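# Seat the hose connector fully on the tap

## Task

Drive the hose connector onto the tap until it sits fully home, while the pipe frame stays upright.

## Robot and tools

Robot: two arms, left_arm (on the +y side) and right_arm, each ending in a 16-motor, four-digit hand (index, middle, ring, thumb). The right arm has a right hand; the left arm has its mirror image. Calibrated bases: left_arm at (-0.042, +0.367, 0) m, right_arm at (+0.041, -0.317, 0) m, each turned very slightly about z. A camera stand is bolted behind the arms. A loose object may occasionally get a brief shove from outside.

Scene frame: origin at table-top height, halfway between the nominal arm bases. +x points out over the table, +z up, +y toward left_arm. Left and right in images do not match these arm names.

Hand point frame (right hand; on the left hand +x is mirrored): +z runs along the straight fingers toward the tips, +y leaves the palm face, +x crosses the palm away from the thumb. Fingertips reach about 0.14 m beyond the knuckles and curl toward +y. A rigid mast near the wrist on the palm side can collide with things.

execute_actions(actions, cameras): actions is a list of actions, each 0.5 s long. An action is a table of at most 15 rows, one per 1/30 s control step. If fewer rows are given, the last one is held for the remaining steps. Every row has exactly 48 numbers, all in [-1, 1], and covers both arms even if only one moves:
1-6: left_arm dx, dy, dz, rx, ry, rz
7-22: left hand's 16 motor numbers
23-24: left current_limit, speed
25-30: right_arm dx, dy, dz, rx, ry, rz
31-46: right hand's 16 motor numbers
47-48: right current_limit, speed

Arm numbers are offsets, not poses. They are measured along the scene axes from that arm's Hand target as it stood when the action began. Every row in one action refers to that same start, so rows do not add up within an action; successive actions do add up. Scale: 1.0 = 0.6 m for dx, dy, dz and 180 degrees for the rotation vector (rx, ry, rz). Rotation pivots on the Hand target position. A translation longer than 1.0 is shortened. The controller limits orientation to within 40 degrees of the measured one. The hand often stops short of its target; resending zeros asks again, or you can send the remaining gap as a new offset. The elbow sags under load, so aim somewhat high. To stop pressing against something, command the target back beyond the hand point.

Hand motor order (16): index_mcp, index_abd, index_pip, index_dip, middle_mcp, middle_abd, middle_pip, middle_dip, ring_mcp, ring_abd, ring_pip, ring_dip, thumb_cmc, thumb_axl, thumb_mcp, thumb_ipl. Each number is an absolute goal angle, mapped linearly between the hinge's stops. Values toward -1 bend or flex. Straight values: mcp +0.75, abd 0, pip +0.58, dip +0.70, thumb_cmc +0.71, thumb_axl +0.68, thumb_mcp +0.23, thumb_ipl +0.17.

Grasp shorthand: put a, b, c, d in the first four slots and exactly 0 in the other twelve.
- a curls index and middle.
- b flexes all fingers at the knuckle.
- c brings the thumb across the palm.
- d curls the ring finger.
All four at 0 gives the open hand. Zeros are goals, not "no change". To leave a hand as it is, resend its hand_goal, hand_current_limit and hand_speed. To set motors to 0 one by one, write 0.001 in one slot so the row is not read as shorthand.

current_limit: -1..+1 maps to 0..550 mA per motor, with a floor of 11 mA. speed: a motor's goal moves at (speed+1)/2 of 8.5 rad/s. Defaults are +0.4 and -0.6, and the last values sent stay in force.

cameras: a list of names (cam_high 896x504, cam_low 896x504, cam_left_wrist 672x504, cam_right_wrist 672x504), ["all"], or []. If left out, an empty actions list returns all images and otherwise none. An unknown name invalidates the whole call. An empty actions list is a pure look.

zoom_image(camera, region): camera is cam_high, cam_low, cam_left_wrist or cam_right_wrist, and must appear among the newest images. region is [x0, y0, x1, y1] in that image's pixels, origin top-left, at most 504 by 504.

read_manual(section): returns only the URDF licence texts ("licences"); it does not move anything.

finished_scene(scene): scene is 1 and may be omitted. This is irreversible, and the goal must hold with the robot no longer acting.

Results report, per arm, in the scene frame:
- end_effector_position (m) and end_effector_quat_wxyz. These can be a few cm off, more at long reach.
- Hand target: the next offsets count from this.
- Joint positions and velocities; "within noise" means at rest.
- Joint torques: these include gravity, carry offsets and noise, and numbers 3 and 4 wrap at ±28 N m.
- Motor temperatures.
- Step readings of positions.
Per hand motor: hand_goal, hand_measured, hand_current_ma (positive pushes toward -1), and hand_state (moving, goal, blocked, overload), plus hand_current_limit and hand_speed. A call returns when the robot is still, up to 3 s after its last action. While you reason, time passes and the last command is held.

Avoid:
- Dropping or flinging parts, hard hits or shoves, and anything leaving the table; these fail or lower the result.
- Knocking over the pipe frame.
- Arms or hands pressing on each other, which can end the scene.
- Motor current at 495 mA or more for 5 s, which shuts that motor off for 10 s.
- Heat: MOTOR HOT appears at 85 °C; at 100 °C the arm drops for 30-60 s. Long holds, stretched-out poses and pushes toward unreachable targets raise heat.
- Any arm stop, during which hand commands are lost.

Each tool is called as name(argument=value, ...), one argument or row to a line, values as JSON.

## Session

execute_actions(
  actions=[],
)

Scene clock: 0.00 s.
left_arm: end_effector_position=(+0.1650, +0.6954, +0.2949) hand_goal=(+0.754, +0.000, +0.576, +0.696, +0.754, +0.000, +0.576, +0.696, +0.754, +0.000, +0.576, +0.696, +0.714, +0.678, +0.226, +0.168) hand_measured=(+0.754, +0.000, +0.576, +0.696, +0.754, +0.000, +0.576, +0.696, +0.754, +0.000, +0.576, +0.696, +0.714, +0.678, +0.226, +0.168) hand_current_ma=(+0, +0, +0, +0, +0, +0, +0, +0, +0, +0, +0, +0, +0, +0, +0, +0) hand_state=(goal, goal, goal, goal, goal, goal, goal, goal, goal, goal, goal, goal, goal, goal, goal, goal) hand_current_limit=0.40 hand_speed=-0.60 end_effector_quat_wxyz=(-0.079, +0.426, +0.485, +0.760) | right_arm: end_effector_position=(+0.3612, -0.2650, +0.2104) hand_goal=(+0.754, +0.000, +0.576, +0.696, +0.754, +0.000, +0.576, +0.696, +0.754, +0.000, +0.576, +0.696, +0.714, +0.678, +0.226, +0.168) hand_measured=(+0.754, +0.000, +0.576, +0.696, +0.754, +0.000, +0.576, +0.696, +0.754, +0.000, +0.576, +0.696, +0.714, +0.678, +0.226, +0.168) hand_current_ma=(+0, +0, +0, +0, +0, +0, +0, +0, +0, +0, +0, +0, +0, +0, +0, +0) hand_state=(goal, goal, goal, goal, goal, goal, goal, goal, goal, goal, goal, goal, goal, goal, goal, goal) hand_current_limit=0.40 hand_speed=-0.60 end_effector_quat_wxyz=(+0.000, -0.079, +0.997, +0.004)
Joint positions: left_arm=[1.223 1.28 0.221 1.235 0.289 0.773] | right_arm=[-0.075 1.165 1.039 -1.445 -0.008 -1.846]
Joint velocities: within noise
Joint torques (N m): no reading
Motor temperatures (°C): left_arm=[32 31 24 24 27 26] | right_arm=[35 28 25 29 26 25]
Heat: left arm: hottest waist 32 °C; right arm: hottest waist 35 °C.
Hand target: left_arm +0.1660, +0.6983, +0.3061; -0.083, +0.420, +0.474, +0.769 | right_arm +0.3680, -0.2658, +0.2193; +0.012, -0.079, +0.997, +0.001

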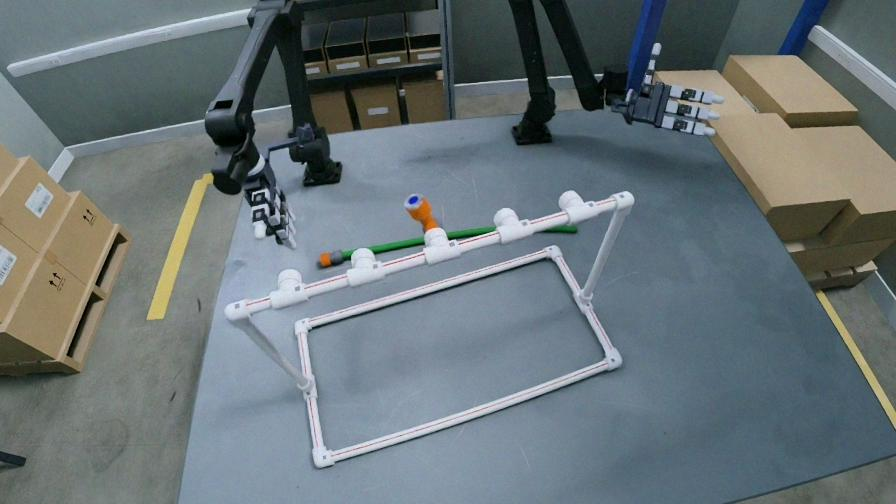

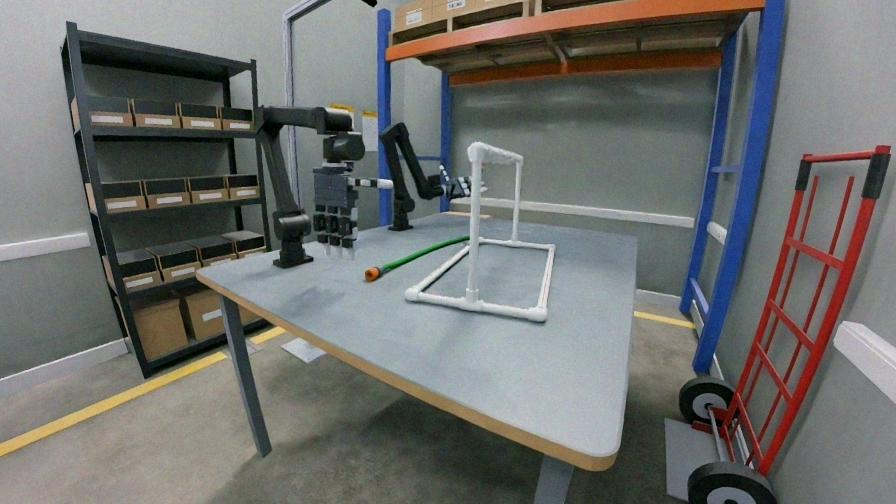

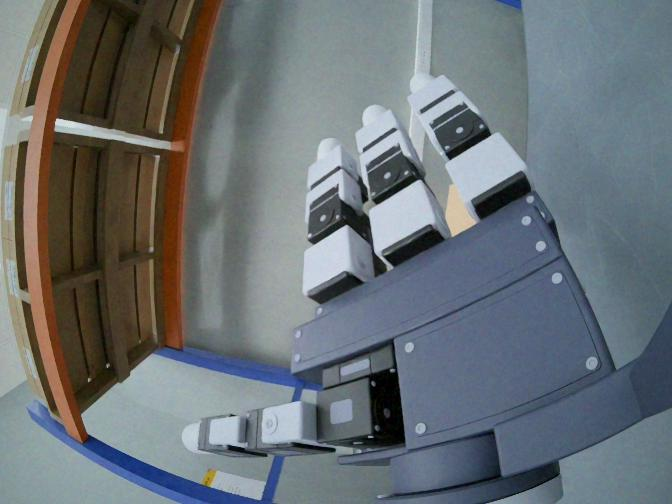

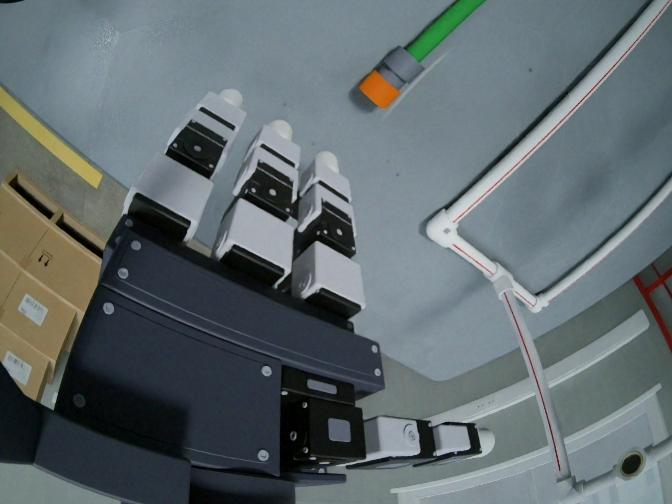

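zoom_image(
  camera="cam_high",
  region=[300, 160, 600, 310],
)

zoom_image(
  camera="cam_low",
  region=[340, 130, 560, 330],
)

zoom_image(
  camera="cam_right_wrist",
  region=[320, 0, 672, 264],
)

Scaled by 1.680 from the camera's 896x504 image, which has a finer 1280x720 frame.

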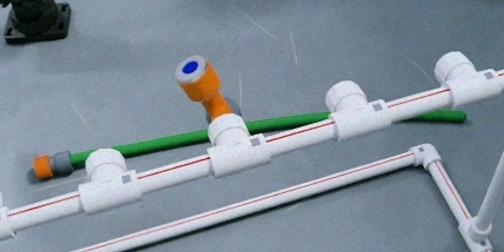

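Scaled by 2.291 from the camera's 896x504 image, which has a finer 1280x720 frame.

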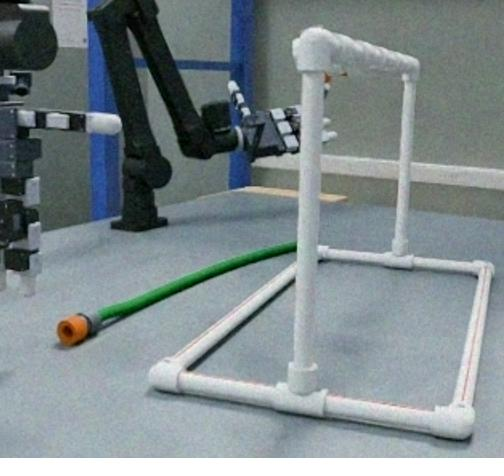

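Scaled by 1.432 from the camera's 672x504 image, which has a finer 960x720 frame.

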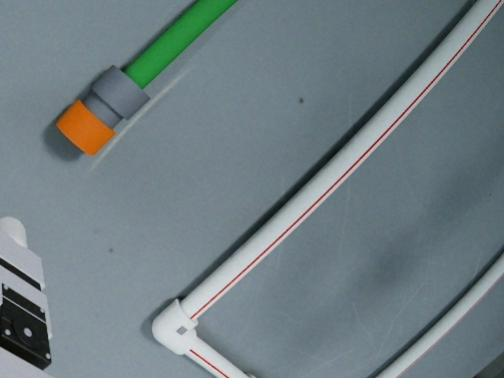

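zoom_image(
  camera="cam_high",
  region=[385, 180, 485, 275],
)

zoom_image(
  camera="cam_low",
  region=[450, 130, 540, 200],
)

zoom_image(
  camera="cam_low",
  region=[350, 220, 490, 300],
)

Scaled by 5.040 from the camera's 896x504 image, which has a finer 1280x720 frame.

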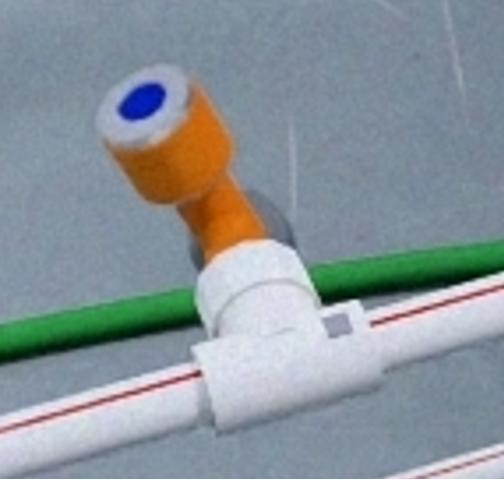

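Scaled by 5.600 from the camera's 896x504 image, which has a finer 1280x720 frame.

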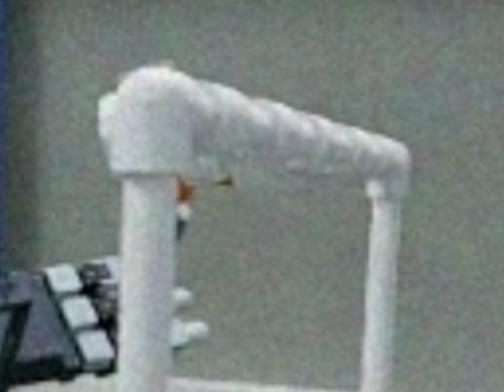

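Scaled by 3.600 from the camera's 896x504 image, which has a finer 1280x720 frame.

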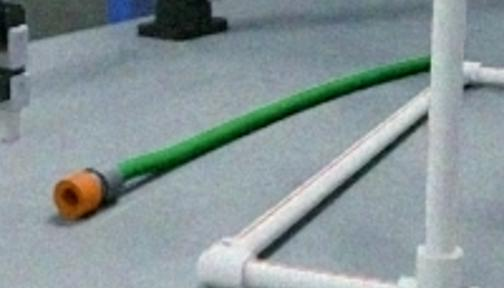

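zoom_image(
  camera="cam_low",
  region=[465, 140, 515, 180],
)

Scaled by 10.080 from the camera's 896x504 image, which has a finer 1280x720 frame.

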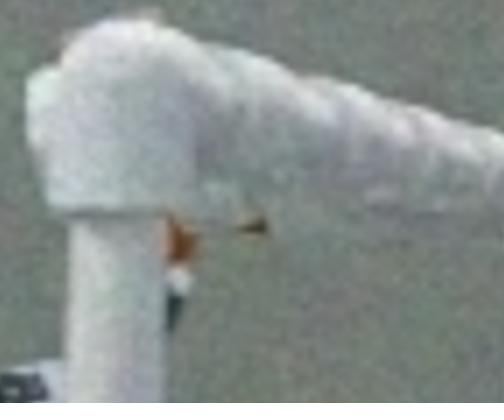

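execute_actions(
  actions=[
    [[0,0,0,0,0,0, 0,0,0,0,0,0,0,0,0,0,0,0,0,0,0,0, 0.4,-0.6, -0.01,0.04,0.02,0,0,0.02, 0,0,0,0,0,0,0,0,0,0,0,0,0,0,0,0, 0.4,-0.6],[0,0,0,0,0,0, 0,0,0,0,0,0,0,0,0,0,0,0,0,0,0,0, 0.4,-0.6, -0.02,0.08,0.03,0,0,0.05, 0,0,0,0,0,0,0,0,0,0,0,0,0,0,0,0, 0.4,-0.6],[0,0,0,0,0,0, 0,0,0,0,0,0,0,0,0,0,0,0,0,0,0,0, 0.4,-0.6, -0.03,0.13,0.04,0,0,0.08, 0,0,0,0,0,0,0,0,0,0,0,0,0,0,0,0, 0.4,-0.6]],
    [[0,0,0,0,0,0, 0,0,0,0,0,0,0,0,0,0,0,0,0,0,0,0, 0.4,-0.6, -0.02,0.07,0.03,0,0,0.04, 0,0,0,0,0,0,0,0,0,0,0,0,0,0,0,0, 0.4,-0.6],[0,0,0,0,0,0, 0,0,0,0,0,0,0,0,0,0,0,0,0,0,0,0, 0.4,-0.6, -0.03,0.14,0.05,0,0,0.08, 0,0,0,0,0,0,0,0,0,0,0,0,0,0,0,0, 0.4,-0.6]],
    [[0,0,0,0,0,0, 0,0,0,0,0,0,0,0,0,0,0,0,0,0,0,0, 0.4,-0.6, 0,0.06,0.01,0,0,0.03, 0,0,0,0,0,0,0,0,0,0,0,0,0,0,0,0, 0.4,-0.6],[0,0,0,0,0,0, 0,0,0,0,0,0,0,0,0,0,0,0,0,0,0,0, 0.4,-0.6, 0,0.12,0.02,0,0,0.06, 0,0,0,0,0,0,0,0,0,0,0,0,0,0,0,0, 0.4,-0.6]],
  ],
  cameras=["all"],
)

Scene clock: 229.63 s.
left_arm: end_effector_position=(+0.1650, +0.6954, +0.2949) hand_goal=(+0.750, +0.000, +0.580, +0.700, +0.750, +0.000, +0.580, +0.700, +0.750, +0.000, +0.580, +0.700, +0.710, +0.680, +0.230, +0.170) hand_measured=(+0.760, +0.000, +0.578, +0.698, +0.758, +0.000, +0.578, +0.698, +0.760, +0.000, +0.580, +0.698, +0.718, +0.678, +0.228, +0.168) hand_current_ma=(+35, +0, -3, -7, +30, +0, -3, -8, +34, +0, -3, -8, +32, -8, -6, -7) hand_state=(goal, goal, goal, goal, goal, goal, goal, goal, goal, goal, goal, goal, goal, goal, goal, goal) hand_current_limit=0.40 hand_speed=-0.60 end_effector_quat_wxyz=(-0.079, +0.426, +0.485, +0.760) | right_arm: end_effector_position=(+0.3198, -0.0356, +0.2689) hand_goal=(+0.750, +0.000, +0.580, +0.700, +0.750, +0.000, +0.580, +0.700, +0.750, +0.000, +0.580, +0.700, +0.710, +0.680, +0.230, +0.170) hand_measured=(+0.748, +0.000, +0.578, +0.698, +0.748, +0.000, +0.578, +0.698, +0.748, +0.000, +0.578, +0.698, +0.710, +0.678, +0.224, +0.168) hand_current_ma=(+0, +0, +0, -1, +0, +0, -1, -1, +0, +0, -1, -1, +0, -1, -4, -1) hand_state=(goal, goal, goal, goal, goal, goal, goal, goal, goal, goal, goal, goal, goal, goal, goal, goal) hand_current_limit=0.40 hand_speed=-0.60 end_effector_quat_wxyz=(-0.004, -0.412, +0.911, +0.005)
Joint positions: left_arm=[1.223 1.28 0.221 1.235 0.289 0.773] | right_arm=[0.604 1.358 1.359 -1.579 -0.011 -1.857]
Joint torques (N m): left_arm=[-1.73 -5.48 8.31 3.38 -0.14 -0.21] | right_arm=[-0.15 -9 12.51 -0.73 0.08 -0.19]
Motor temperatures (°C): left_arm=[31 31 30 24 26 25] | right_arm=[34 29 34 28 25 24]
Heat: left arm: hottest waist 31 °C; right arm: hottest waist 34 °C.
Hand target: left_arm +0.1660, +0.6983, +0.3061; -0.083, +0.420, +0.474, +0.769 | right_arm +0.3320, -0.0317, +0.2854; +0.011, -0.413, +0.911, +0.006
Off the commanded pose: left_arm 0.012 m, 2 deg | right_arm 0.021 m, 2 deg.
Step readings (end_effector_position of left_arm | right_arm):
0: (+0.1650, +0.6954, +0.2949) | (+0.3612, -0.2650, +0.2104)
1: (+0.1650, +0.6954, +0.2949) | (+0.3612, -0.2650, +0.2104)
2: (+0.1650, +0.6954, +0.2949) | (+0.3611, -0.2640, +0.2104)
4: (+0.1650, +0.6954, +0.2949) | (+0.3577, -0.2566, +0.2103)
8: (+0.1650, +0.6954, +0.2949) | (+0.3417, -0.2160, +0.2124)
15: (+0.1650, +0.6954, +0.2949) | (+0.3362, -0.1885, +0.2237)
16: (+0.1650, +0.6954, +0.2949) | (+0.3367, -0.1888, +0.2243)
17: (+0.1650, +0.6954, +0.2949) | (+0.3362, -0.1871, +0.2259)
19: (+0.1650, +0.6954, +0.2949) | (+0.3322, -0.1771, +0.2314)
23: (+0.1650, +0.6954, +0.2949) | (+0.3207, -0.1319, +0.2501)
30: (+0.1650, +0.6954, +0.2949) | (+0.3179, -0.1068, +0.2595)
31: (+0.1650, +0.6954, +0.2949) | (+0.3183, -0.1068, +0.2586)
32: (+0.1650, +0.6954, +0.2949) | (+0.3183, -0.1058, +0.2581)
34: (+0.1650, +0.6954, +0.2949) | (+0.3201, -0.0976, +0.2597)
38: (+0.1650, +0.6954, +0.2949) | (+0.3213, -0.0581, +0.2673)
45: (+0.1650, +0.6954, +0.2949) | (+0.3189, -0.0352, +0.2663)
camera_calibration:
cam_right_wrist: T_world_to_cam=[[0.00785553, 0.997663, 0.0678707, 0.0410737], [0.708501, -0.05345, 0.703683, -0.463075], [0.705666, 0.0425587, -0.707265, 0.096347], [0, 0, 0, 1]] pos_world=[0.259778, -0.0698295, 0.391213]

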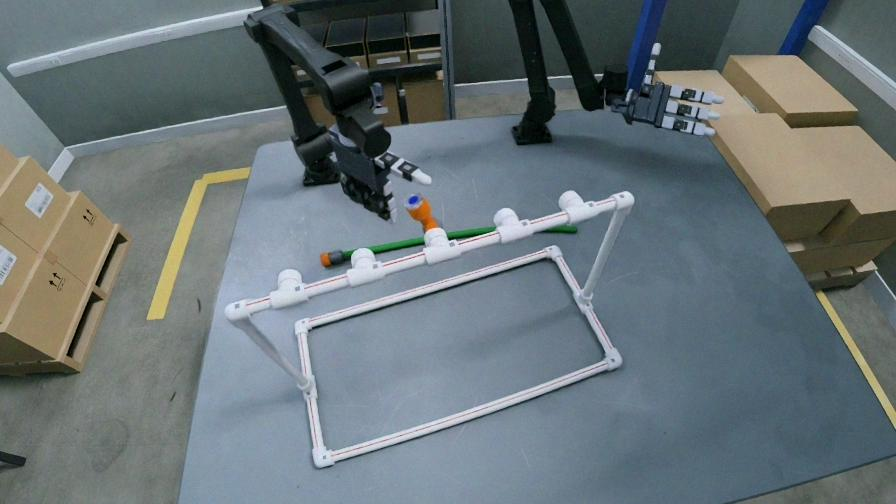

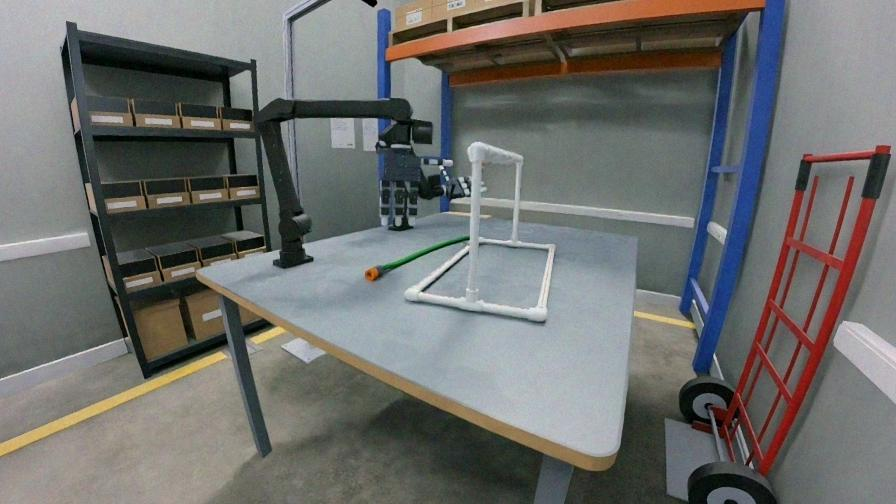

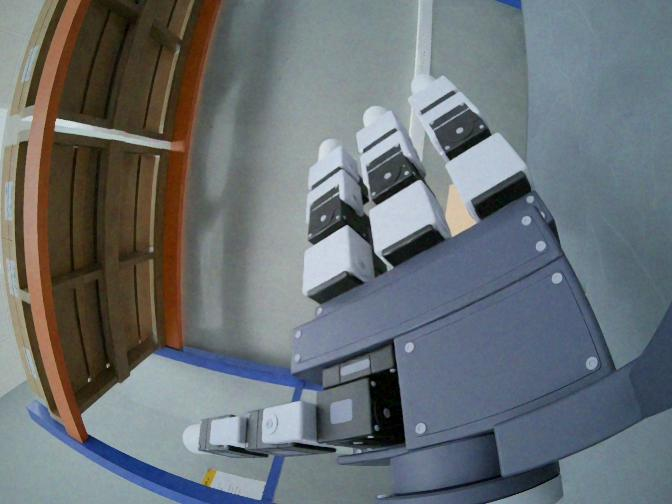

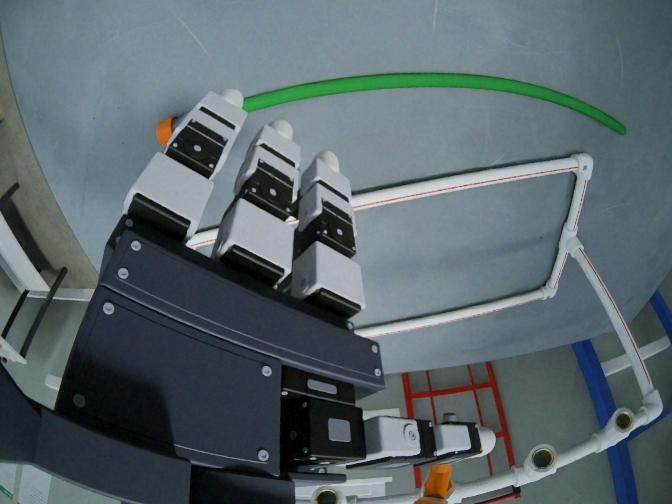

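execute_actions(
  actions=[
    [[0,0,0,0,0,0, 0,0,0,0,0,0,0,0,0,0,0,0,0,0,0,0, 0.4,-0.6, 0,-0.02,-0.02,0,-0.05,0, 0,0,0,0,0,0,0,0,0,0,0,0,0,0,0,0, 0.4,-0.6],[0,0,0,0,0,0, 0,0,0,0,0,0,0,0,0,0,0,0,0,0,0,0, 0.4,-0.6, 0,-0.04,-0.04,0,-0.12,0, 0,0,0,0,0,0,0,0,0,0,0,0,0,0,0,0, 0.4,-0.6]],
    [[0,0,0,0,0,0, 0,0,0,0,0,0,0,0,0,0,0,0,0,0,0,0, 0.4,-0.6, 0,-0.02,-0.03,0,-0.07,0, 0,0,0,0,0,0,0,0,0,0,0,0,0,0,0,0, 0.4,-0.6],[0,0,0,0,0,0, 0,0,0,0,0,0,0,0,0,0,0,0,0,0,0,0, 0.4,-0.6, 0,-0.04,-0.06,0,-0.13,0, 0,0,0,0,0,0,0,0,0,0,0,0,0,0,0,0, 0.4,-0.6]],
    [[0,0,0,0,0,0, 0,0,0,0,0,0,0,0,0,0,0,0,0,0,0,0, 0.4,-0.6, 0,0,0,0,0,0, 0,0,0,0,0,0,0,0,0,0,0,0,0,0,0,0, 0.4,-0.6]],
  ],
  cameras=["cam_high","cam_right_wrist"],
)

zoom_image(
  camera="cam_right_wrist",
  region=[300, 150, 560, 345],
)

Scene clock: 266.63 s.
left_arm: end_effector_position=(+0.1650, +0.6954, +0.2949) hand_goal=(+0.750, +0.000, +0.580, +0.700, +0.750, +0.000, +0.580, +0.700, +0.750, +0.000, +0.580, +0.700, +0.710, +0.680, +0.230, +0.170) hand_measured=(+0.760, +0.000, +0.578, +0.698, +0.758, +0.000, +0.578, +0.698, +0.760, +0.000, +0.580, +0.698, +0.718, +0.678, +0.228, +0.168) hand_current_ma=(+35, +0, -3, -7, +30, +0, -3, -8, +34, +0, -3, -8, +32, -8, -6, -7) hand_state=(goal, goal, goal, goal, goal, goal, goal, goal, goal, goal, goal, goal, goal, goal, goal, goal) hand_current_limit=0.40 hand_speed=-0.60 end_effector_quat_wxyz=(-0.079, +0.426, +0.485, +0.760) | right_arm: end_effector_position=(+0.3323, -0.0820, +0.2253) hand_goal=(+0.750, +0.000, +0.580, +0.700, +0.750, +0.000, +0.580, +0.700, +0.750, +0.000, +0.580, +0.700, +0.710, +0.680, +0.230, +0.170) hand_measured=(+0.746, +0.000, +0.578, +0.698, +0.746, +0.000, +0.578, +0.698, +0.746, +0.000, +0.578, +0.698, +0.706, +0.678, +0.224, +0.168) hand_current_ma=(-2, +0, +0, -1, -1, +0, -1, -1, -1, +0, -1, -1, -1, -1, -4, -1) hand_state=(goal, goal, goal, goal, goal, goal, goal, goal, goal, goal, goal, goal, goal, goal, goal, goal) hand_current_limit=0.40 hand_speed=-0.60 end_effector_quat_wxyz=(+0.352, -0.379, +0.842, -0.153)
Joint positions: left_arm=[1.223 1.28 0.221 1.235 0.289 0.773] | right_arm=[0.711 0.875 0.809 -0.833 0.448 -1.905]
Joint torques (N m): left_arm=[-1.79 -5.54 8.29 3.38 -0.14 -0.22] | right_arm=[1.85 -3.9 8.76 1.87 0.48 -0.17]
Heat: left arm: hottest waist 31 °C; right arm: hottest elbow 37 °C.
Hand target: left_arm +0.1660, +0.6983, +0.3061; -0.083, +0.420, +0.474, +0.769 | right_arm +0.3321, -0.0798, +0.2253; +0.359, -0.383, +0.837, -0.153
Off the commanded pose: left_arm 0.012 m, 2 deg | right_arm 0.002 m, 1 deg.
Step readings (end_effector_position of left_arm | right_arm):
0: (+0.1650, +0.6954, +0.2949) | (+0.3198, -0.0356, +0.2689)
1: (+0.1650, +0.6954, +0.2949) | (+0.3200, -0.0360, +0.2686)
2: (+0.1650, +0.6954, +0.2949) | (+0.3224, -0.0378, +0.2674)
4: (+0.1650, +0.6954, +0.2949) | (+0.3343, -0.0439, +0.2593)
8: (+0.1650, +0.6954, +0.2949) | (+0.3379, -0.0569, +0.2540)
15: (+0.1650, +0.6954, +0.2949) | (+0.3307, -0.0597, +0.2717)
16: (+0.1650, +0.6954, +0.2949) | (+0.3316, -0.0596, +0.2714)
17: (+0.1650, +0.6954, +0.2949) | (+0.3353, -0.0612, +0.2669)
19: (+0.1650, +0.6954, +0.2949) | (+0.3431, -0.0671, +0.2508)
23: (+0.1650, +0.6954, +0.2949) | (+0.3320, -0.0845, +0.2179)
30: (+0.1650, +0.6954, +0.2949) | (+0.3309, -0.0827, +0.2282)
31: (+0.1650, +0.6954, +0.2949) | (+0.3319, -0.0820, +0.2298)
32: (+0.1650, +0.6954, +0.2949) | (+0.3327, -0.0815, +0.2305)
34: (+0.1650, +0.6954, +0.2949) | (+0.3332, -0.0812, +0.2297)
38: (+0.1650, +0.6954, +0.2949) | (+0.3321, -0.0821, +0.2256)
45: (+0.1650, +0.6954, +0.2949) | (+0.3323, -0.0820, +0.2253)
camera_calibration:
cam_right_wrist: T_world_to_cam=[[-0.0403947, 0.997312, 0.0611245, 0.107668], [-0.0109004, -0.0616107, 0.998041, -0.271718], [0.999124, 0.0396493, 0.0133598, -0.201465], [0, 0, 0, 1]] pos_world=[0.202676, -0.116131, 0.267296]
Images, in order (width x height): cam_high 896x504, cam_right_wrist 672x504.

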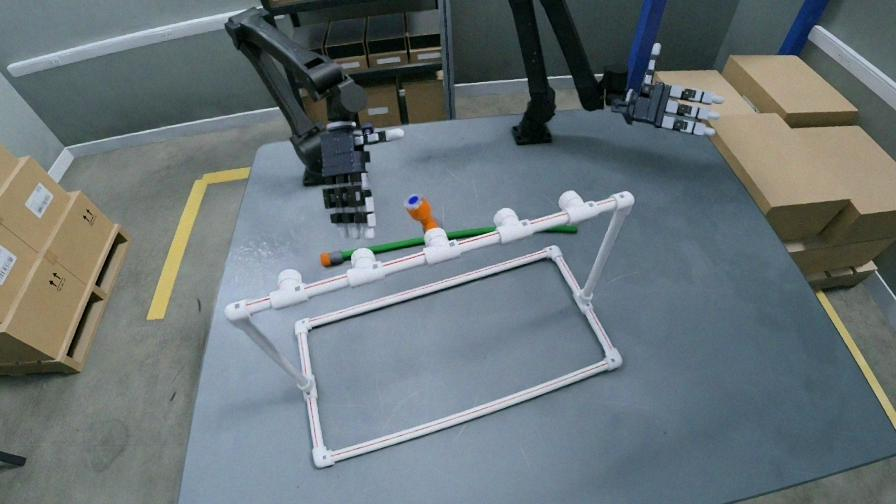

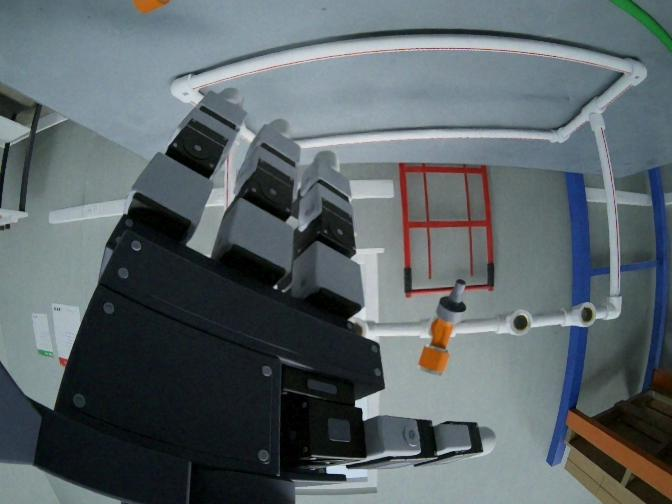

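Scaled by 1.938 from the camera's 672x504 image, which has a finer 960x720 frame.

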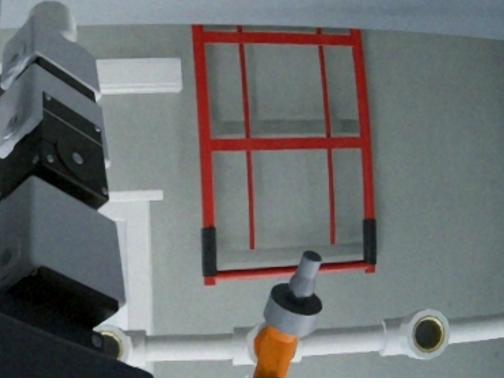

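zoom_image(
  camera="cam_right_wrist",
  region=[395, 260, 515, 390],
)

Scaled by 3.877 from the camera's 672x504 image, which has a finer 960x720 frame.

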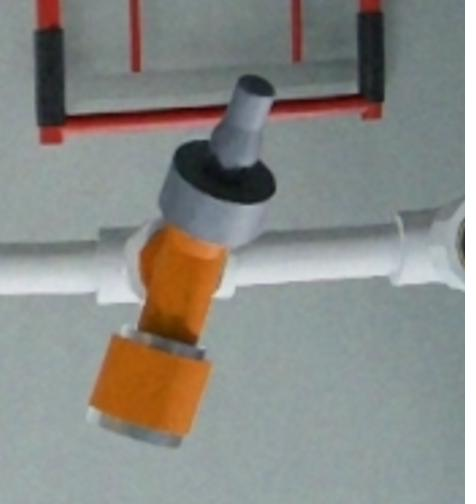

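execute_actions(
  actions=[
    [[0,0,0,0,0,0, 0,0,0,0,0,0,0,0,0,0,0,0,0,0,0,0, 0.4,-0.6, 0.02,0.04,-0.02,0,0,0, 0,0,0,0,0,0,0,0,0,0,0,0,0,0,0,0, 0.4,-0.6],[0,0,0,0,0,0, 0,0,0,0,0,0,0,0,0,0,0,0,0,0,0,0, 0.4,-0.6, 0.05,0.13,-0.05,0,0,0, 0,0,0,0,0,0,0,0,0,0,0,0,0,0,0,0, 0.4,-0.6]],
    [[0,0,0,0,0,0, 0,0,0,0,0,0,0,0,0,0,0,0,0,0,0,0, 0.4,-0.6, 0.03,0.07,-0.02,0,0,0, 0,0,0,0,0,0,0,0,0,0,0,0,0,0,0,0, 0.4,-0.6],[0,0,0,0,0,0, 0,0,0,0,0,0,0,0,0,0,0,0,0,0,0,0, 0.4,-0.6, 0.063,0.137,-0.042,0,0,0, 0,0,0,0,0,0,0,0,0,0,0,0,0,0,0,0, 0.4,-0.6]],
    [[0,0,0,0,0,0, 0,0,0,0,0,0,0,0,0,0,0,0,0,0,0,0, 0.4,-0.6, 0,0,0,0,0,0, 0,0,0,0,0,0,0,0,0,0,0,0,0,0,0,0, 0.4,-0.6]],
  ],
  cameras=["cam_high","cam_low","cam_right_wrist"],
)

zoom_image(
  camera="cam_right_wrist",
  region=[250, 260, 450, 430],
)

Scene clock: 419.53 s.
left_arm: end_effector_position=(+0.1650, +0.6954, +0.2949) hand_goal=(+0.750, +0.000, +0.580, +0.700, +0.750, +0.000, +0.580, +0.700, +0.750, +0.000, +0.580, +0.700, +0.710, +0.680, +0.230, +0.170) hand_measured=(+0.760, +0.000, +0.578, +0.698, +0.758, +0.000, +0.578, +0.698, +0.760, +0.000, +0.580, +0.698, +0.718, +0.678, +0.228, +0.168) hand_current_ma=(+35, +0, -3, -7, +30, +0, -3, -8, +34, +0, -3, -8, +32, -8, -6, -7) hand_state=(goal, goal, goal, goal, goal, goal, goal, goal, goal, goal, goal, goal, goal, goal, goal, goal) hand_current_limit=0.40 hand_speed=-0.60 end_effector_quat_wxyz=(-0.079, +0.426, +0.485, +0.760) | right_arm: end_effector_position=(+0.3814, +0.0627, +0.1430) hand_goal=(+0.750, +0.000, +0.580, +0.700, +0.750, +0.000, +0.580, +0.700, +0.750, +0.000, +0.580, +0.700, +0.710, +0.680, +0.230, +0.170) hand_measured=(+0.744, +0.000, +0.578, +0.698, +0.744, +0.000, +0.578, +0.698, +0.744, +0.000, +0.578, +0.698, +0.704, +0.678, +0.224, +0.168) hand_current_ma=(-4, +0, +0, -1, -3, +0, -1, -1, -3, +0, -1, -1, -2, -1, -4, -1) hand_state=(goal, goal, goal, goal, goal, goal, goal, goal, goal, goal, goal, goal, goal, goal, goal, goal) hand_current_limit=0.40 hand_speed=-0.60 end_effector_quat_wxyz=(+0.331, -0.402, +0.837, -0.165)
Joint positions: left_arm=[1.223 1.28 0.221 1.235 0.289 0.773] | right_arm=[0.919 1.372 0.98 -0.642 0.565 -1.748]
Joint torques (N m): left_arm=[-1.79 -5.48 8.31 3.4 -0.14 -0.21] | right_arm=[0.38 -9.47 12.88 1.59 0.65 0.12]
Heat: left arm: hottest shoulder 31 °C; right arm: hottest elbow 35 °C.
Hand target: left_arm +0.1660, +0.6983, +0.3061; -0.083, +0.420, +0.474, +0.769 | right_arm +0.3998, +0.0804, +0.1701; +0.359, -0.383, +0.837, -0.153
Off the commanded pose: left_arm 0.012 m, 2 deg | right_arm 0.037 m, 4 deg.
Step readings (end_effector_position of left_arm | right_arm):
0: (+0.1650, +0.6954, +0.2949) | (+0.3323, -0.0820, +0.2253)
1: (+0.1650, +0.6954, +0.2949) | (+0.3323, -0.0819, +0.2254)
2: (+0.1650, +0.6954, +0.2949) | (+0.3331, -0.0812, +0.2255)
4: (+0.1650, +0.6954, +0.2949) | (+0.3382, -0.0748, +0.2229)
8: (+0.1650, +0.6954, +0.2949) | (+0.3380, -0.0389, +0.1938)
15: (+0.1650, +0.6954, +0.2949) | (+0.3376, -0.0213, +0.1542)
16: (+0.1650, +0.6954, +0.2949) | (+0.3381, -0.0211, +0.1547)
17: (+0.1650, +0.6954, +0.2949) | (+0.3405, -0.0198, +0.1572)
19: (+0.1650, +0.6954, +0.2949) | (+0.3494, -0.0109, +0.1615)
23: (+0.1650, +0.6954, +0.2949) | (+0.3707, +0.0343, +0.1634)
30: (+0.1650, +0.6954, +0.2949) | (+0.3774, +0.0587, +0.1376)
31: (+0.1650, +0.6954, +0.2949) | (+0.3775, +0.0587, +0.1362)
32: (+0.1650, +0.6954, +0.2949) | (+0.3777, +0.0588, +0.1361)
34: (+0.1650, +0.6954, +0.2949) | (+0.3785, +0.0595, +0.1375)
38: (+0.1650, +0.6954, +0.2949) | (+0.3808, +0.0620, +0.1419)
45: (+0.1650, +0.6954, +0.2949) | (+0.3814, +0.0627, +0.1430)
camera_calibration:
cam_right_wrist: T_world_to_cam=[[-0.0678935, 0.997657, 0.00843967, -0.0116394], [0.019041, -0.00716194, 0.999793, -0.195314], [0.997511, 0.0680401, -0.0185102, -0.251823], [0, 0, 0, 1]] pos_world=[0.254125, 0.0273474, 0.190711]
Images, in order (width x height): cam_high 896x504, cam_low 896x504, cam_right_wrist 672x504.

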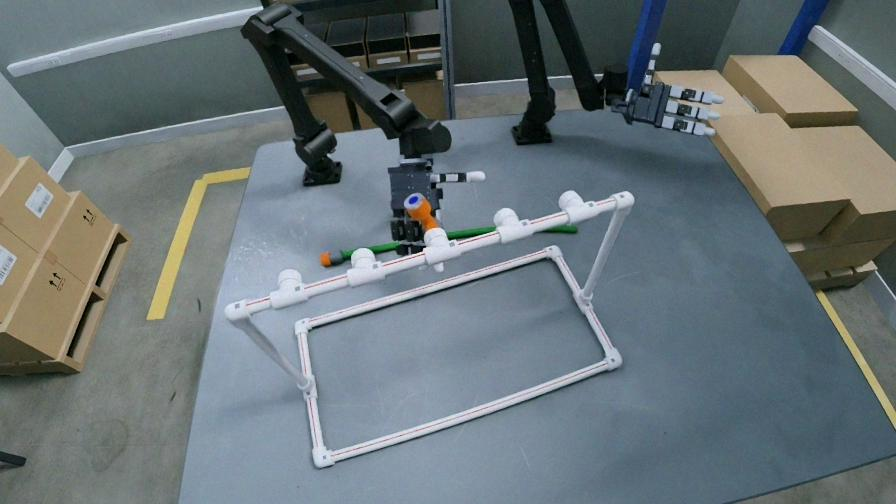

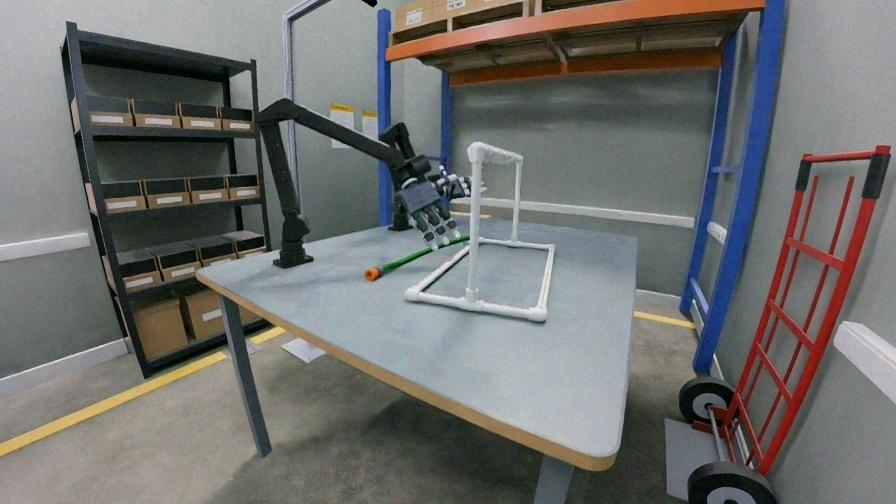

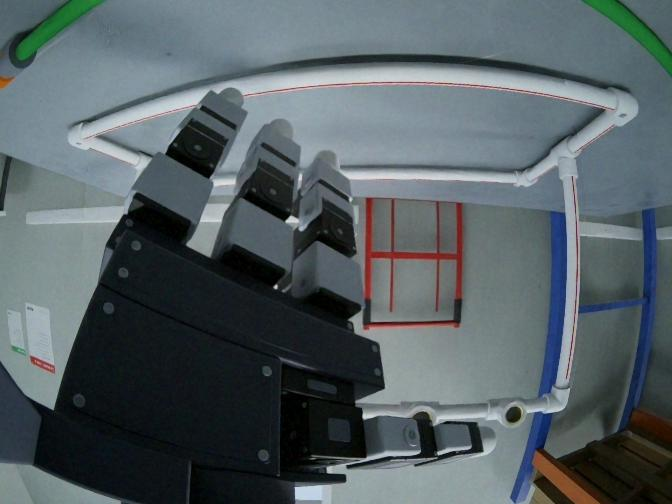

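Scaled by 2.520 from the camera's 672x504 image, which has a finer 960x720 frame.

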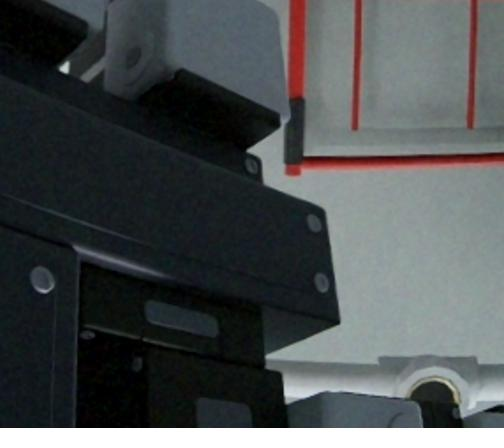

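execute_actions(
  actions=[
    [[0,0,0,0,0,0, 0,0,0,0,0,0,0,0,0,0,0,0,0,0,0,0, 0.4,-0.6, -0.04,-0.04,0.05,-0.0019,0.0268,-0.095, 0,0,0,0,0,0,0,0,0,0,0,0,0,0,0,0, 0.4,-0.6],[0,0,0,0,0,0, 0,0,0,0,0,0,0,0,0,0,0,0,0,0,0,0, 0.4,-0.6, -0.08,-0.1,0.1,-0.0038,0.0536,-0.19, 0,0,0,0,0,0,0,0,0,0,0,0,0,0,0,0, 0.4,-0.6]],
    [[0,0,0,0,0,0, 0,0,0,0,0,0,0,0,0,0,0,0,0,0,0,0, 0.4,-0.6, -0.03,-0.08,0.03,-0.0019,0.0268,-0.095, 0,0,0,0,0,0,0,0,0,0,0,0,0,0,0,0, 0.4,-0.6],[0,0,0,0,0,0, 0,0,0,0,0,0,0,0,0,0,0,0,0,0,0,0, 0.4,-0.6, -0.06,-0.18,0.05,-0.0038,0.0536,-0.19, 0,0,0,0,0,0,0,0,0,0,0,0,0,0,0,0, 0.4,-0.6]],
    [[0,0,0,0,0,0, 0,0,0,0,0,0,0,0,0,0,0,0,0,0,0,0, 0.4,-0.6, 0.01,-0.09,-0.01,-0.0019,0.0268,-0.095, 1,0,-0.6,0.2,1,0,-0.6,0.2,1,0,-0.7,0,-0.62,0.68,0.05,0.17, 0.4,-0.6],[0,0,0,0,0,0, 0,0,0,0,0,0,0,0,0,0,0,0,0,0,0,0, 0.4,-0.6, 0.03,-0.18,-0.03,-0.0038,0.0536,-0.19, 1,0,-0.6,0.2,1,0,-0.6,0.2,1,0,-0.7,0,-0.62,0.68,0.05,0.17, 0.4,-0.6]],
    [[0,0,0,0,0,0, 0,0,0,0,0,0,0,0,0,0,0,0,0,0,0,0, 0.4,-0.6, 0.04,-0.07,-0.05,-0.0019,0.0268,-0.095, 1,0,-0.883,0.116,1,0,-0.883,0.116,1,0,-0.883,-0.1,-0.62,0.68,0.05,0.17, 0.4,-0.6],[0,0,0,0,0,0, 0,0,0,0,0,0,0,0,0,0,0,0,0,0,0,0, 0.4,-0.6, 0.085,-0.148,-0.1,-0.0038,0.0536,-0.19, 1,0,-0.883,0.116,1,0,-0.883,0.116,1,0,-0.883,-0.1,-0.62,0.68,0.05,0.17, 0.4,-0.6]],
  ],
  cameras=["cam_high","cam_low","cam_right_wrist"],
)

Scene clock: 682.20 s.
left_arm: end_effector_position=(+0.1650, +0.6954, +0.2949) hand_goal=(+0.750, +0.000, +0.580, +0.700, +0.750, +0.000, +0.580, +0.700, +0.750, +0.000, +0.580, +0.700, +0.710, +0.680, +0.230, +0.170) hand_measured=(+0.760, +0.000, +0.578, +0.698, +0.758, +0.000, +0.578, +0.698, +0.760, +0.000, +0.580, +0.698, +0.718, +0.678, +0.228, +0.168) hand_current_ma=(+35, +0, -3, -7, +30, +0, -3, -8, +34, +0, -3, -8, +32, -8, -6, -7) hand_state=(goal, goal, goal, goal, goal, goal, goal, goal, goal, goal, goal, goal, goal, goal, goal, goal) hand_current_limit=0.40 hand_speed=-0.60 end_effector_quat_wxyz=(-0.079, +0.426, +0.485, +0.760) | right_arm: end_effector_position=(+0.3710, -0.2875, +0.1645) hand_goal=(+1.000, +0.000, -0.882, +0.116, +1.000, +0.000, -0.882, +0.116, +1.000, +0.000, -0.882, -0.100, -0.620, +0.680, +0.050, +0.170) hand_measured=(+0.992, +0.000, -0.876, +0.120, +0.994, +0.000, -0.874, +0.120, +0.994, +0.000, -0.876, -0.096, -0.618, +0.678, +0.048, +0.168) hand_current_ma=(-4, +0, +3, +1, -3, +0, +4, +1, -4, +0, +3, +1, +1, -1, -1, -1) hand_state=(goal, goal, goal, goal, goal, goal, goal, goal, goal, goal, goal, goal, goal, goal, goal, goal) hand_current_limit=0.40 hand_speed=-0.60 end_effector_quat_wxyz=(-0.096, +0.611, +0.773, -0.140)
Joint positions: left_arm=[1.223 1.28 0.221 1.235 0.289 0.773] | right_arm=[0.209 1.229 1.006 -1.687 0.045 -0.059]
Joint torques (N m): left_arm=[-1.73 -5.54 8.32 3.38 -0.13 -0.21] | right_arm=[0.97 -6.01 10.81 -1.03 0.06 0.01]
Motor temperatures (°C): left_arm=[29 30 32 25 25 25] | right_arm=[32 32 51 27 27 24]
Heat: left arm: hottest elbow 32 °C; right arm: hottest elbow 51 °C.
Hand target: left_arm +0.1660, +0.6983, +0.3061; -0.083, +0.420, +0.474, +0.769 | right_arm +0.3848, -0.2844, +0.1820; -0.245, +0.592, +0.710, -0.293
Off the commanded pose: left_arm 0.012 m, 2 deg | right_arm 0.023 m, 26 deg.
joint sent to its limit (right arm) — joint 4 (wrist pitch), lower limit. The joint targets are off in orientation, not in position.
Step readings (end_effector_position of left_arm | right_arm):
0: (+0.1650, +0.6954, +0.2949) | (+0.3814, +0.0627, +0.1430)
1: (+0.1650, +0.6954, +0.2949) | (+0.3817, +0.0626, +0.1432)
2: (+0.1650, +0.6954, +0.2949) | (+0.3830, +0.0593, +0.1433)
4: (+0.1650, +0.6954, +0.2949) | (+0.3776, +0.0460, +0.1454)
8: (+0.1650, +0.6954, +0.2949) | (+0.3541, +0.0128, +0.1693)
15: (+0.1650, +0.6954, +0.2949) | (+0.3419, +0.0029, +0.2166)
16: (+0.1650, +0.6954, +0.2949) | (+0.3418, +0.0039, +0.2190)
17: (+0.1650, +0.6954, +0.2949) | (+0.3397, +0.0018, +0.2196)
19: (+0.1650, +0.6954, +0.2949) | (+0.3279, -0.0102, +0.2172)
23: (+0.1650, +0.6954, +0.2949) | (+0.3115, -0.0524, +0.2286)
30: (+0.1650, +0.6954, +0.2949) | (+0.3127, -0.0840, +0.2649)
31: (+0.1650, +0.6954, +0.2949) | (+0.3127, -0.0843, +0.2659)
32: (+0.1650, +0.6954, +0.2949) | (+0.3126, -0.0859, +0.2643)
34: (+0.1650, +0.6954, +0.2949) | (+0.3121, -0.0971, +0.2551)
38: (+0.1650, +0.6954, +0.2949) | (+0.3233, -0.1567, +0.2346)
45: (+0.1650, +0.6954, +0.2949) | (+0.3324, -0.1900, +0.2400)
46: (+0.1650, +0.6954, +0.2949) | (+0.3326, -0.1902, +0.2401)
47: (+0.1650, +0.6954, +0.2949) | (+0.3333, -0.1918, +0.2394)
49: (+0.1650, +0.6954, +0.2949) | (+0.3382, -0.2023, +0.2341)
53: (+0.1650, +0.6954, +0.2949) | (+0.3599, -0.2578, +0.2073)
60: (+0.1650, +0.6954, +0.2949) | (+0.3708, -0.2816, +0.1668)
camera_calibration:
cam_right_wrist: T_world_to_cam=[[0.798117, -0.58554, -0.141956, -0.414877], [-0.184212, -0.461479, 0.867815, -0.252533], [-0.57365, -0.666468, -0.476178, 0.229808], [0, 0, 0, 1]] pos_world=[0.41643, -0.206306, 0.269687]
Images, in order (width x height): cam_high 896x504, cam_low 896x504, cam_right_wrist 672x504.

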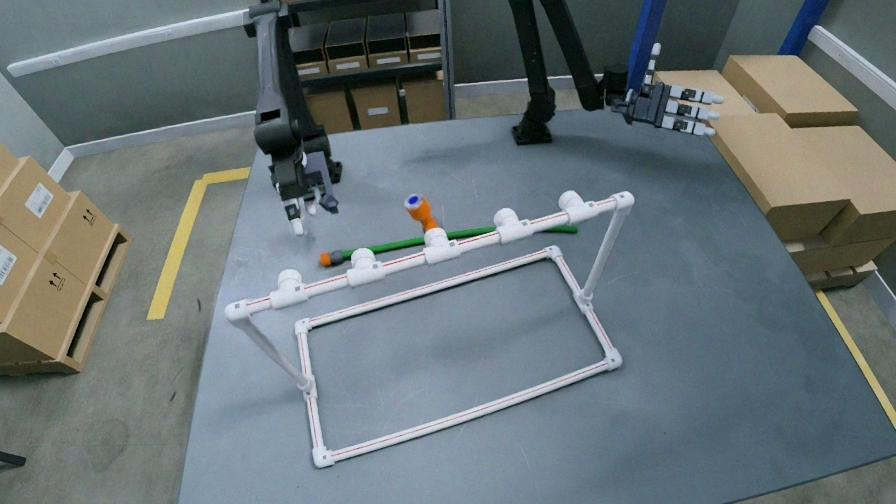

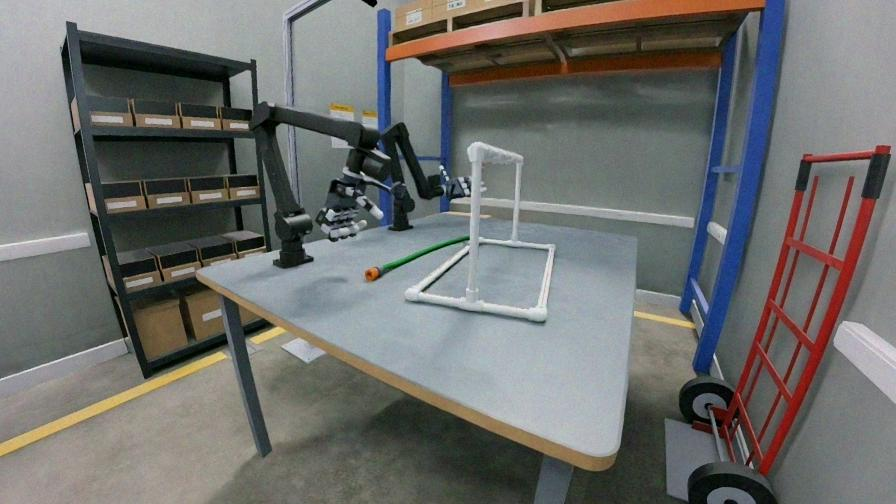

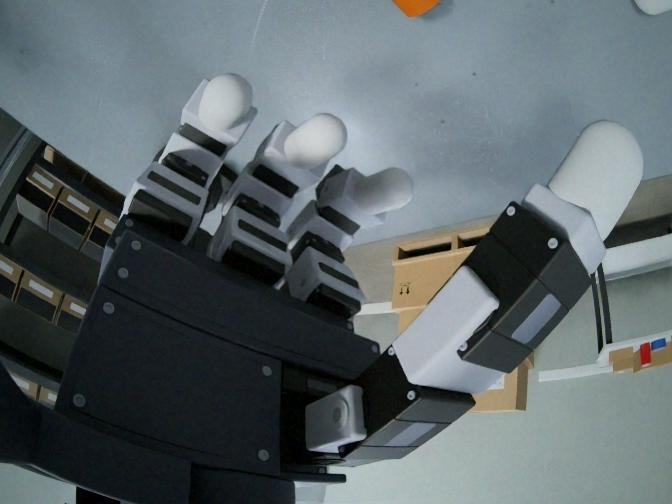

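execute_actions(
  actions=[
    [[0,0,0,0,0,0, 0,0,0,0,0,0,0,0,0,0,0,0,0,0,0,0, 0.4,-0.6, -0.01,0,-0.05,0,0,0, 1,0,-0.883,0.116,1,0,-0.883,0.116,1,0,-0.883,-0.1,-0.62,0.68,0.05,0.17, 0.4,-0.6],[0,0,0,0,0,0, 0,0,0,0,0,0,0,0,0,0,0,0,0,0,0,0, 0.4,-0.6, -0.021,0,-0.1,0,0,0, 1,0,-0.883,0.116,1,0,-0.883,0.116,1,0,-0.883,-0.1,-0.62,0.68,0.05,0.17, 0.4,-0.6]],
    [[0,0,0,0,0,0, 0,0,0,0,0,0,0,0,0,0,0,0,0,0,0,0, 0.4,-0.6, 0,0,-0.053,0,0,0, 1,0,-0.883,0.116,1,0,-0.883,0.116,1,0,-0.883,-0.1,-0.62,0.68,0.05,0.17, 0.4,-0.6]],
  ],
  cameras=["cam_high","cam_low","cam_right_wrist"],
)

zoom_image(
  camera="cam_right_wrist",
  region=[200, 0, 672, 354],
)

zoom_image(
  camera="cam_high",
  region=[250, 170, 400, 290],
)

zoom_image(
  camera="cam_low",
  region=[280, 170, 480, 310],
)

Scene clock: 712.87 s.
left_arm: end_effector_position=(+0.1650, +0.6954, +0.2949) hand_goal=(+0.750, +0.000, +0.580, +0.700, +0.750, +0.000, +0.580, +0.700, +0.750, +0.000, +0.580, +0.700, +0.710, +0.680, +0.230, +0.170) hand_measured=(+0.760, +0.000, +0.578, +0.698, +0.758, +0.000, +0.578, +0.698, +0.760, +0.000, +0.580, +0.698, +0.718, +0.678, +0.228, +0.168) hand_current_ma=(+35, +0, -3, -7, +30, +0, -3, -8, +34, +0, -3, -8, +32, -8, -6, -7) hand_state=(goal, goal, goal, goal, goal, goal, goal, goal, goal, goal, goal, goal, goal, goal, goal, goal) hand_current_limit=0.40 hand_speed=-0.60 end_effector_quat_wxyz=(-0.079, +0.426, +0.485, +0.760) | right_arm: end_effector_position=(+0.3684, -0.2860, +0.0858) hand_goal=(+1.000, +0.000, -0.882, +0.116, +1.000, +0.000, -0.882, +0.116, +1.000, +0.000, -0.882, -0.100, -0.620, +0.680, +0.050, +0.170) hand_measured=(+0.992, +0.000, -0.876, +0.120, +0.994, +0.000, -0.876, +0.120, +0.994, +0.000, -0.876, -0.096, -0.618, +0.678, +0.048, +0.168) hand_current_ma=(-4, +0, +3, +1, -3, +0, +3, +1, -4, +0, +3, +1, +1, -1, -1, -1) hand_state=(goal, goal, goal, goal, goal, goal, goal, goal, goal, goal, goal, goal, goal, goal, goal, goal) hand_current_limit=0.40 hand_speed=-0.60 end_effector_quat_wxyz=(-0.183, +0.610, +0.737, -0.228)
Joint positions: left_arm=[1.223 1.28 0.221 1.235 0.289 0.773] | right_arm=[0.213 1.483 1.006 -1.687 0.018 -0.011]
Joint torques (N m): left_arm=[-1.79 -5.54 8.29 3.4 -0.14 -0.21] | right_arm=[1.2 -8.76 7.12 -1.62 -0.01 0.02]
Motor temperatures (°C): left_arm=[29 30 32 25 25 25] | right_arm=[32 30 46 27 26 24]
Heat: left arm: hottest elbow 32 °C; right arm: hottest elbow 46 °C.
Hand target: left_arm +0.1660, +0.6983, +0.3061; -0.083, +0.420, +0.474, +0.769 | right_arm +0.3722, -0.2844, +0.0902; -0.245, +0.592, +0.710, -0.293
Off the commanded pose: left_arm 0.012 m, 2 deg | right_arm 0.006 m, 11 deg.
joint sent to its limit (right arm) — joint 4 (wrist pitch), lower limit. The joint targets are off in orientation, not in position.
Step readings (end_effector_position of left_arm | right_arm):
0: (+0.1650, +0.6954, +0.2949) | (+0.3710, -0.2876, +0.1645)
1: (+0.1650, +0.6954, +0.2949) | (+0.3710, -0.2876, +0.1645)
2: (+0.1650, +0.6954, +0.2949) | (+0.3710, -0.2874, +0.1640)
4: (+0.1650, +0.6954, +0.2949) | (+0.3711, -0.2867, +0.1598)
8: (+0.1650, +0.6954, +0.2949) | (+0.3720, -0.2856, +0.1369)
15: (+0.1650, +0.6954, +0.2949) | (+0.3716, -0.2860, +0.1185)
16: (+0.1650, +0.6954, +0.2949) | (+0.3716, -0.2862, +0.1185)
17: (+0.1650, +0.6954, +0.2949) | (+0.3715, -0.2860, +0.1180)
19: (+0.1650, +0.6954, +0.2949) | (+0.3712, -0.2858, +0.1140)
23: (+0.1650, +0.6954, +0.2949) | (+0.3697, -0.2858, +0.0965)
30: (+0.1650, +0.6954, +0.2949) | (+0.3684, -0.2860, +0.0858)
camera_calibration:
cam_right_wrist: T_world_to_cam=[[0.710442, -0.633112, -0.307312, -0.390144], [0.0160541, -0.421981, 0.906462, -0.249858], [-0.703572, -0.648923, -0.289629, 0.228725], [0, 0, 0, 1]] pos_world=[0.442111, -0.204016, 0.172837]
Images, in order (width x height): cam_high 896x504, cam_low 896x504, cam_right_wrist 672x504.

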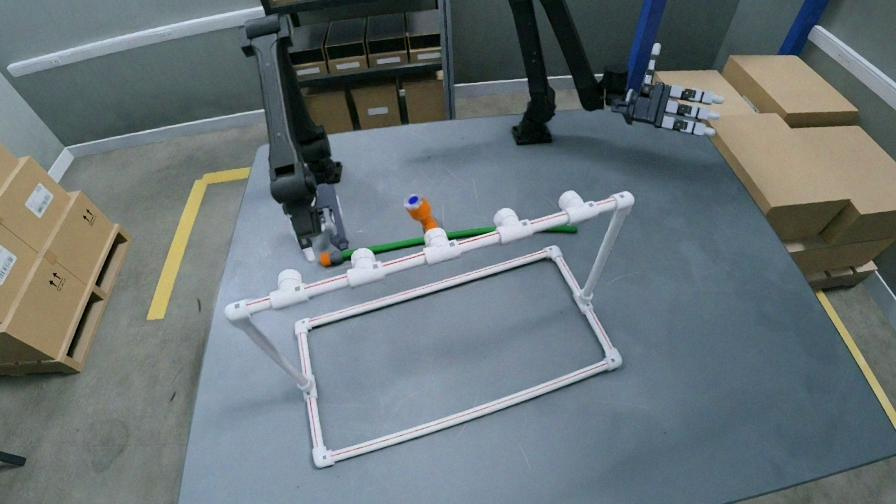

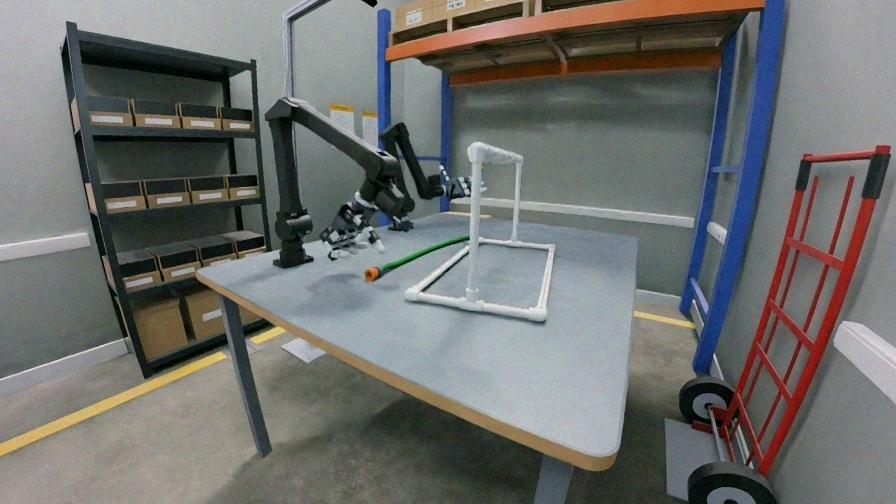

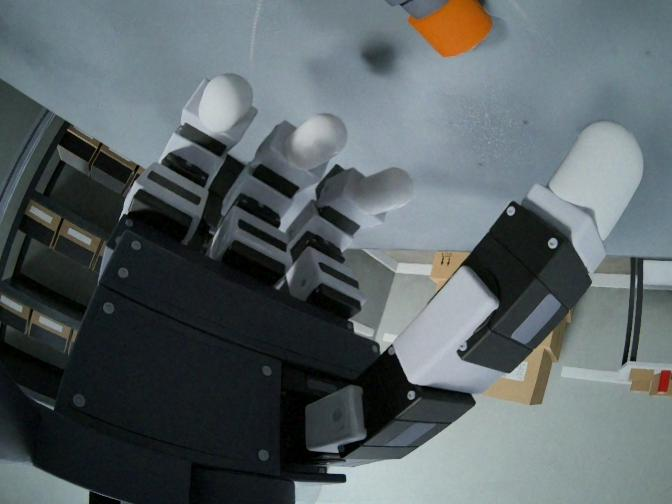

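Scaled by 1.068 from the camera's 672x504 image, which has a finer 960x720 frame.

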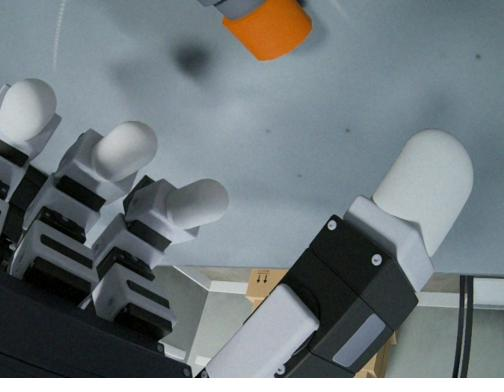

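Scaled by 3.360 from the camera's 896x504 image, which has a finer 1280x720 frame.

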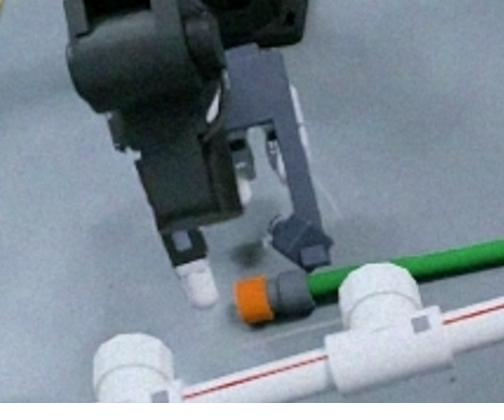

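Scaled by 2.520 from the camera's 896x504 image, which has a finer 1280x720 frame.

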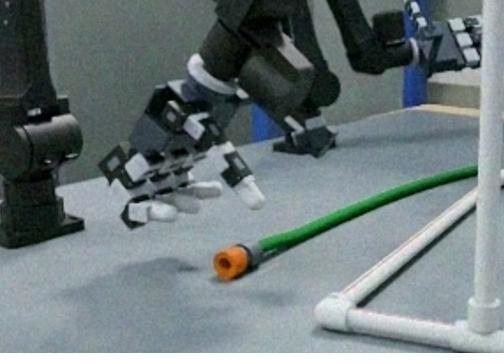

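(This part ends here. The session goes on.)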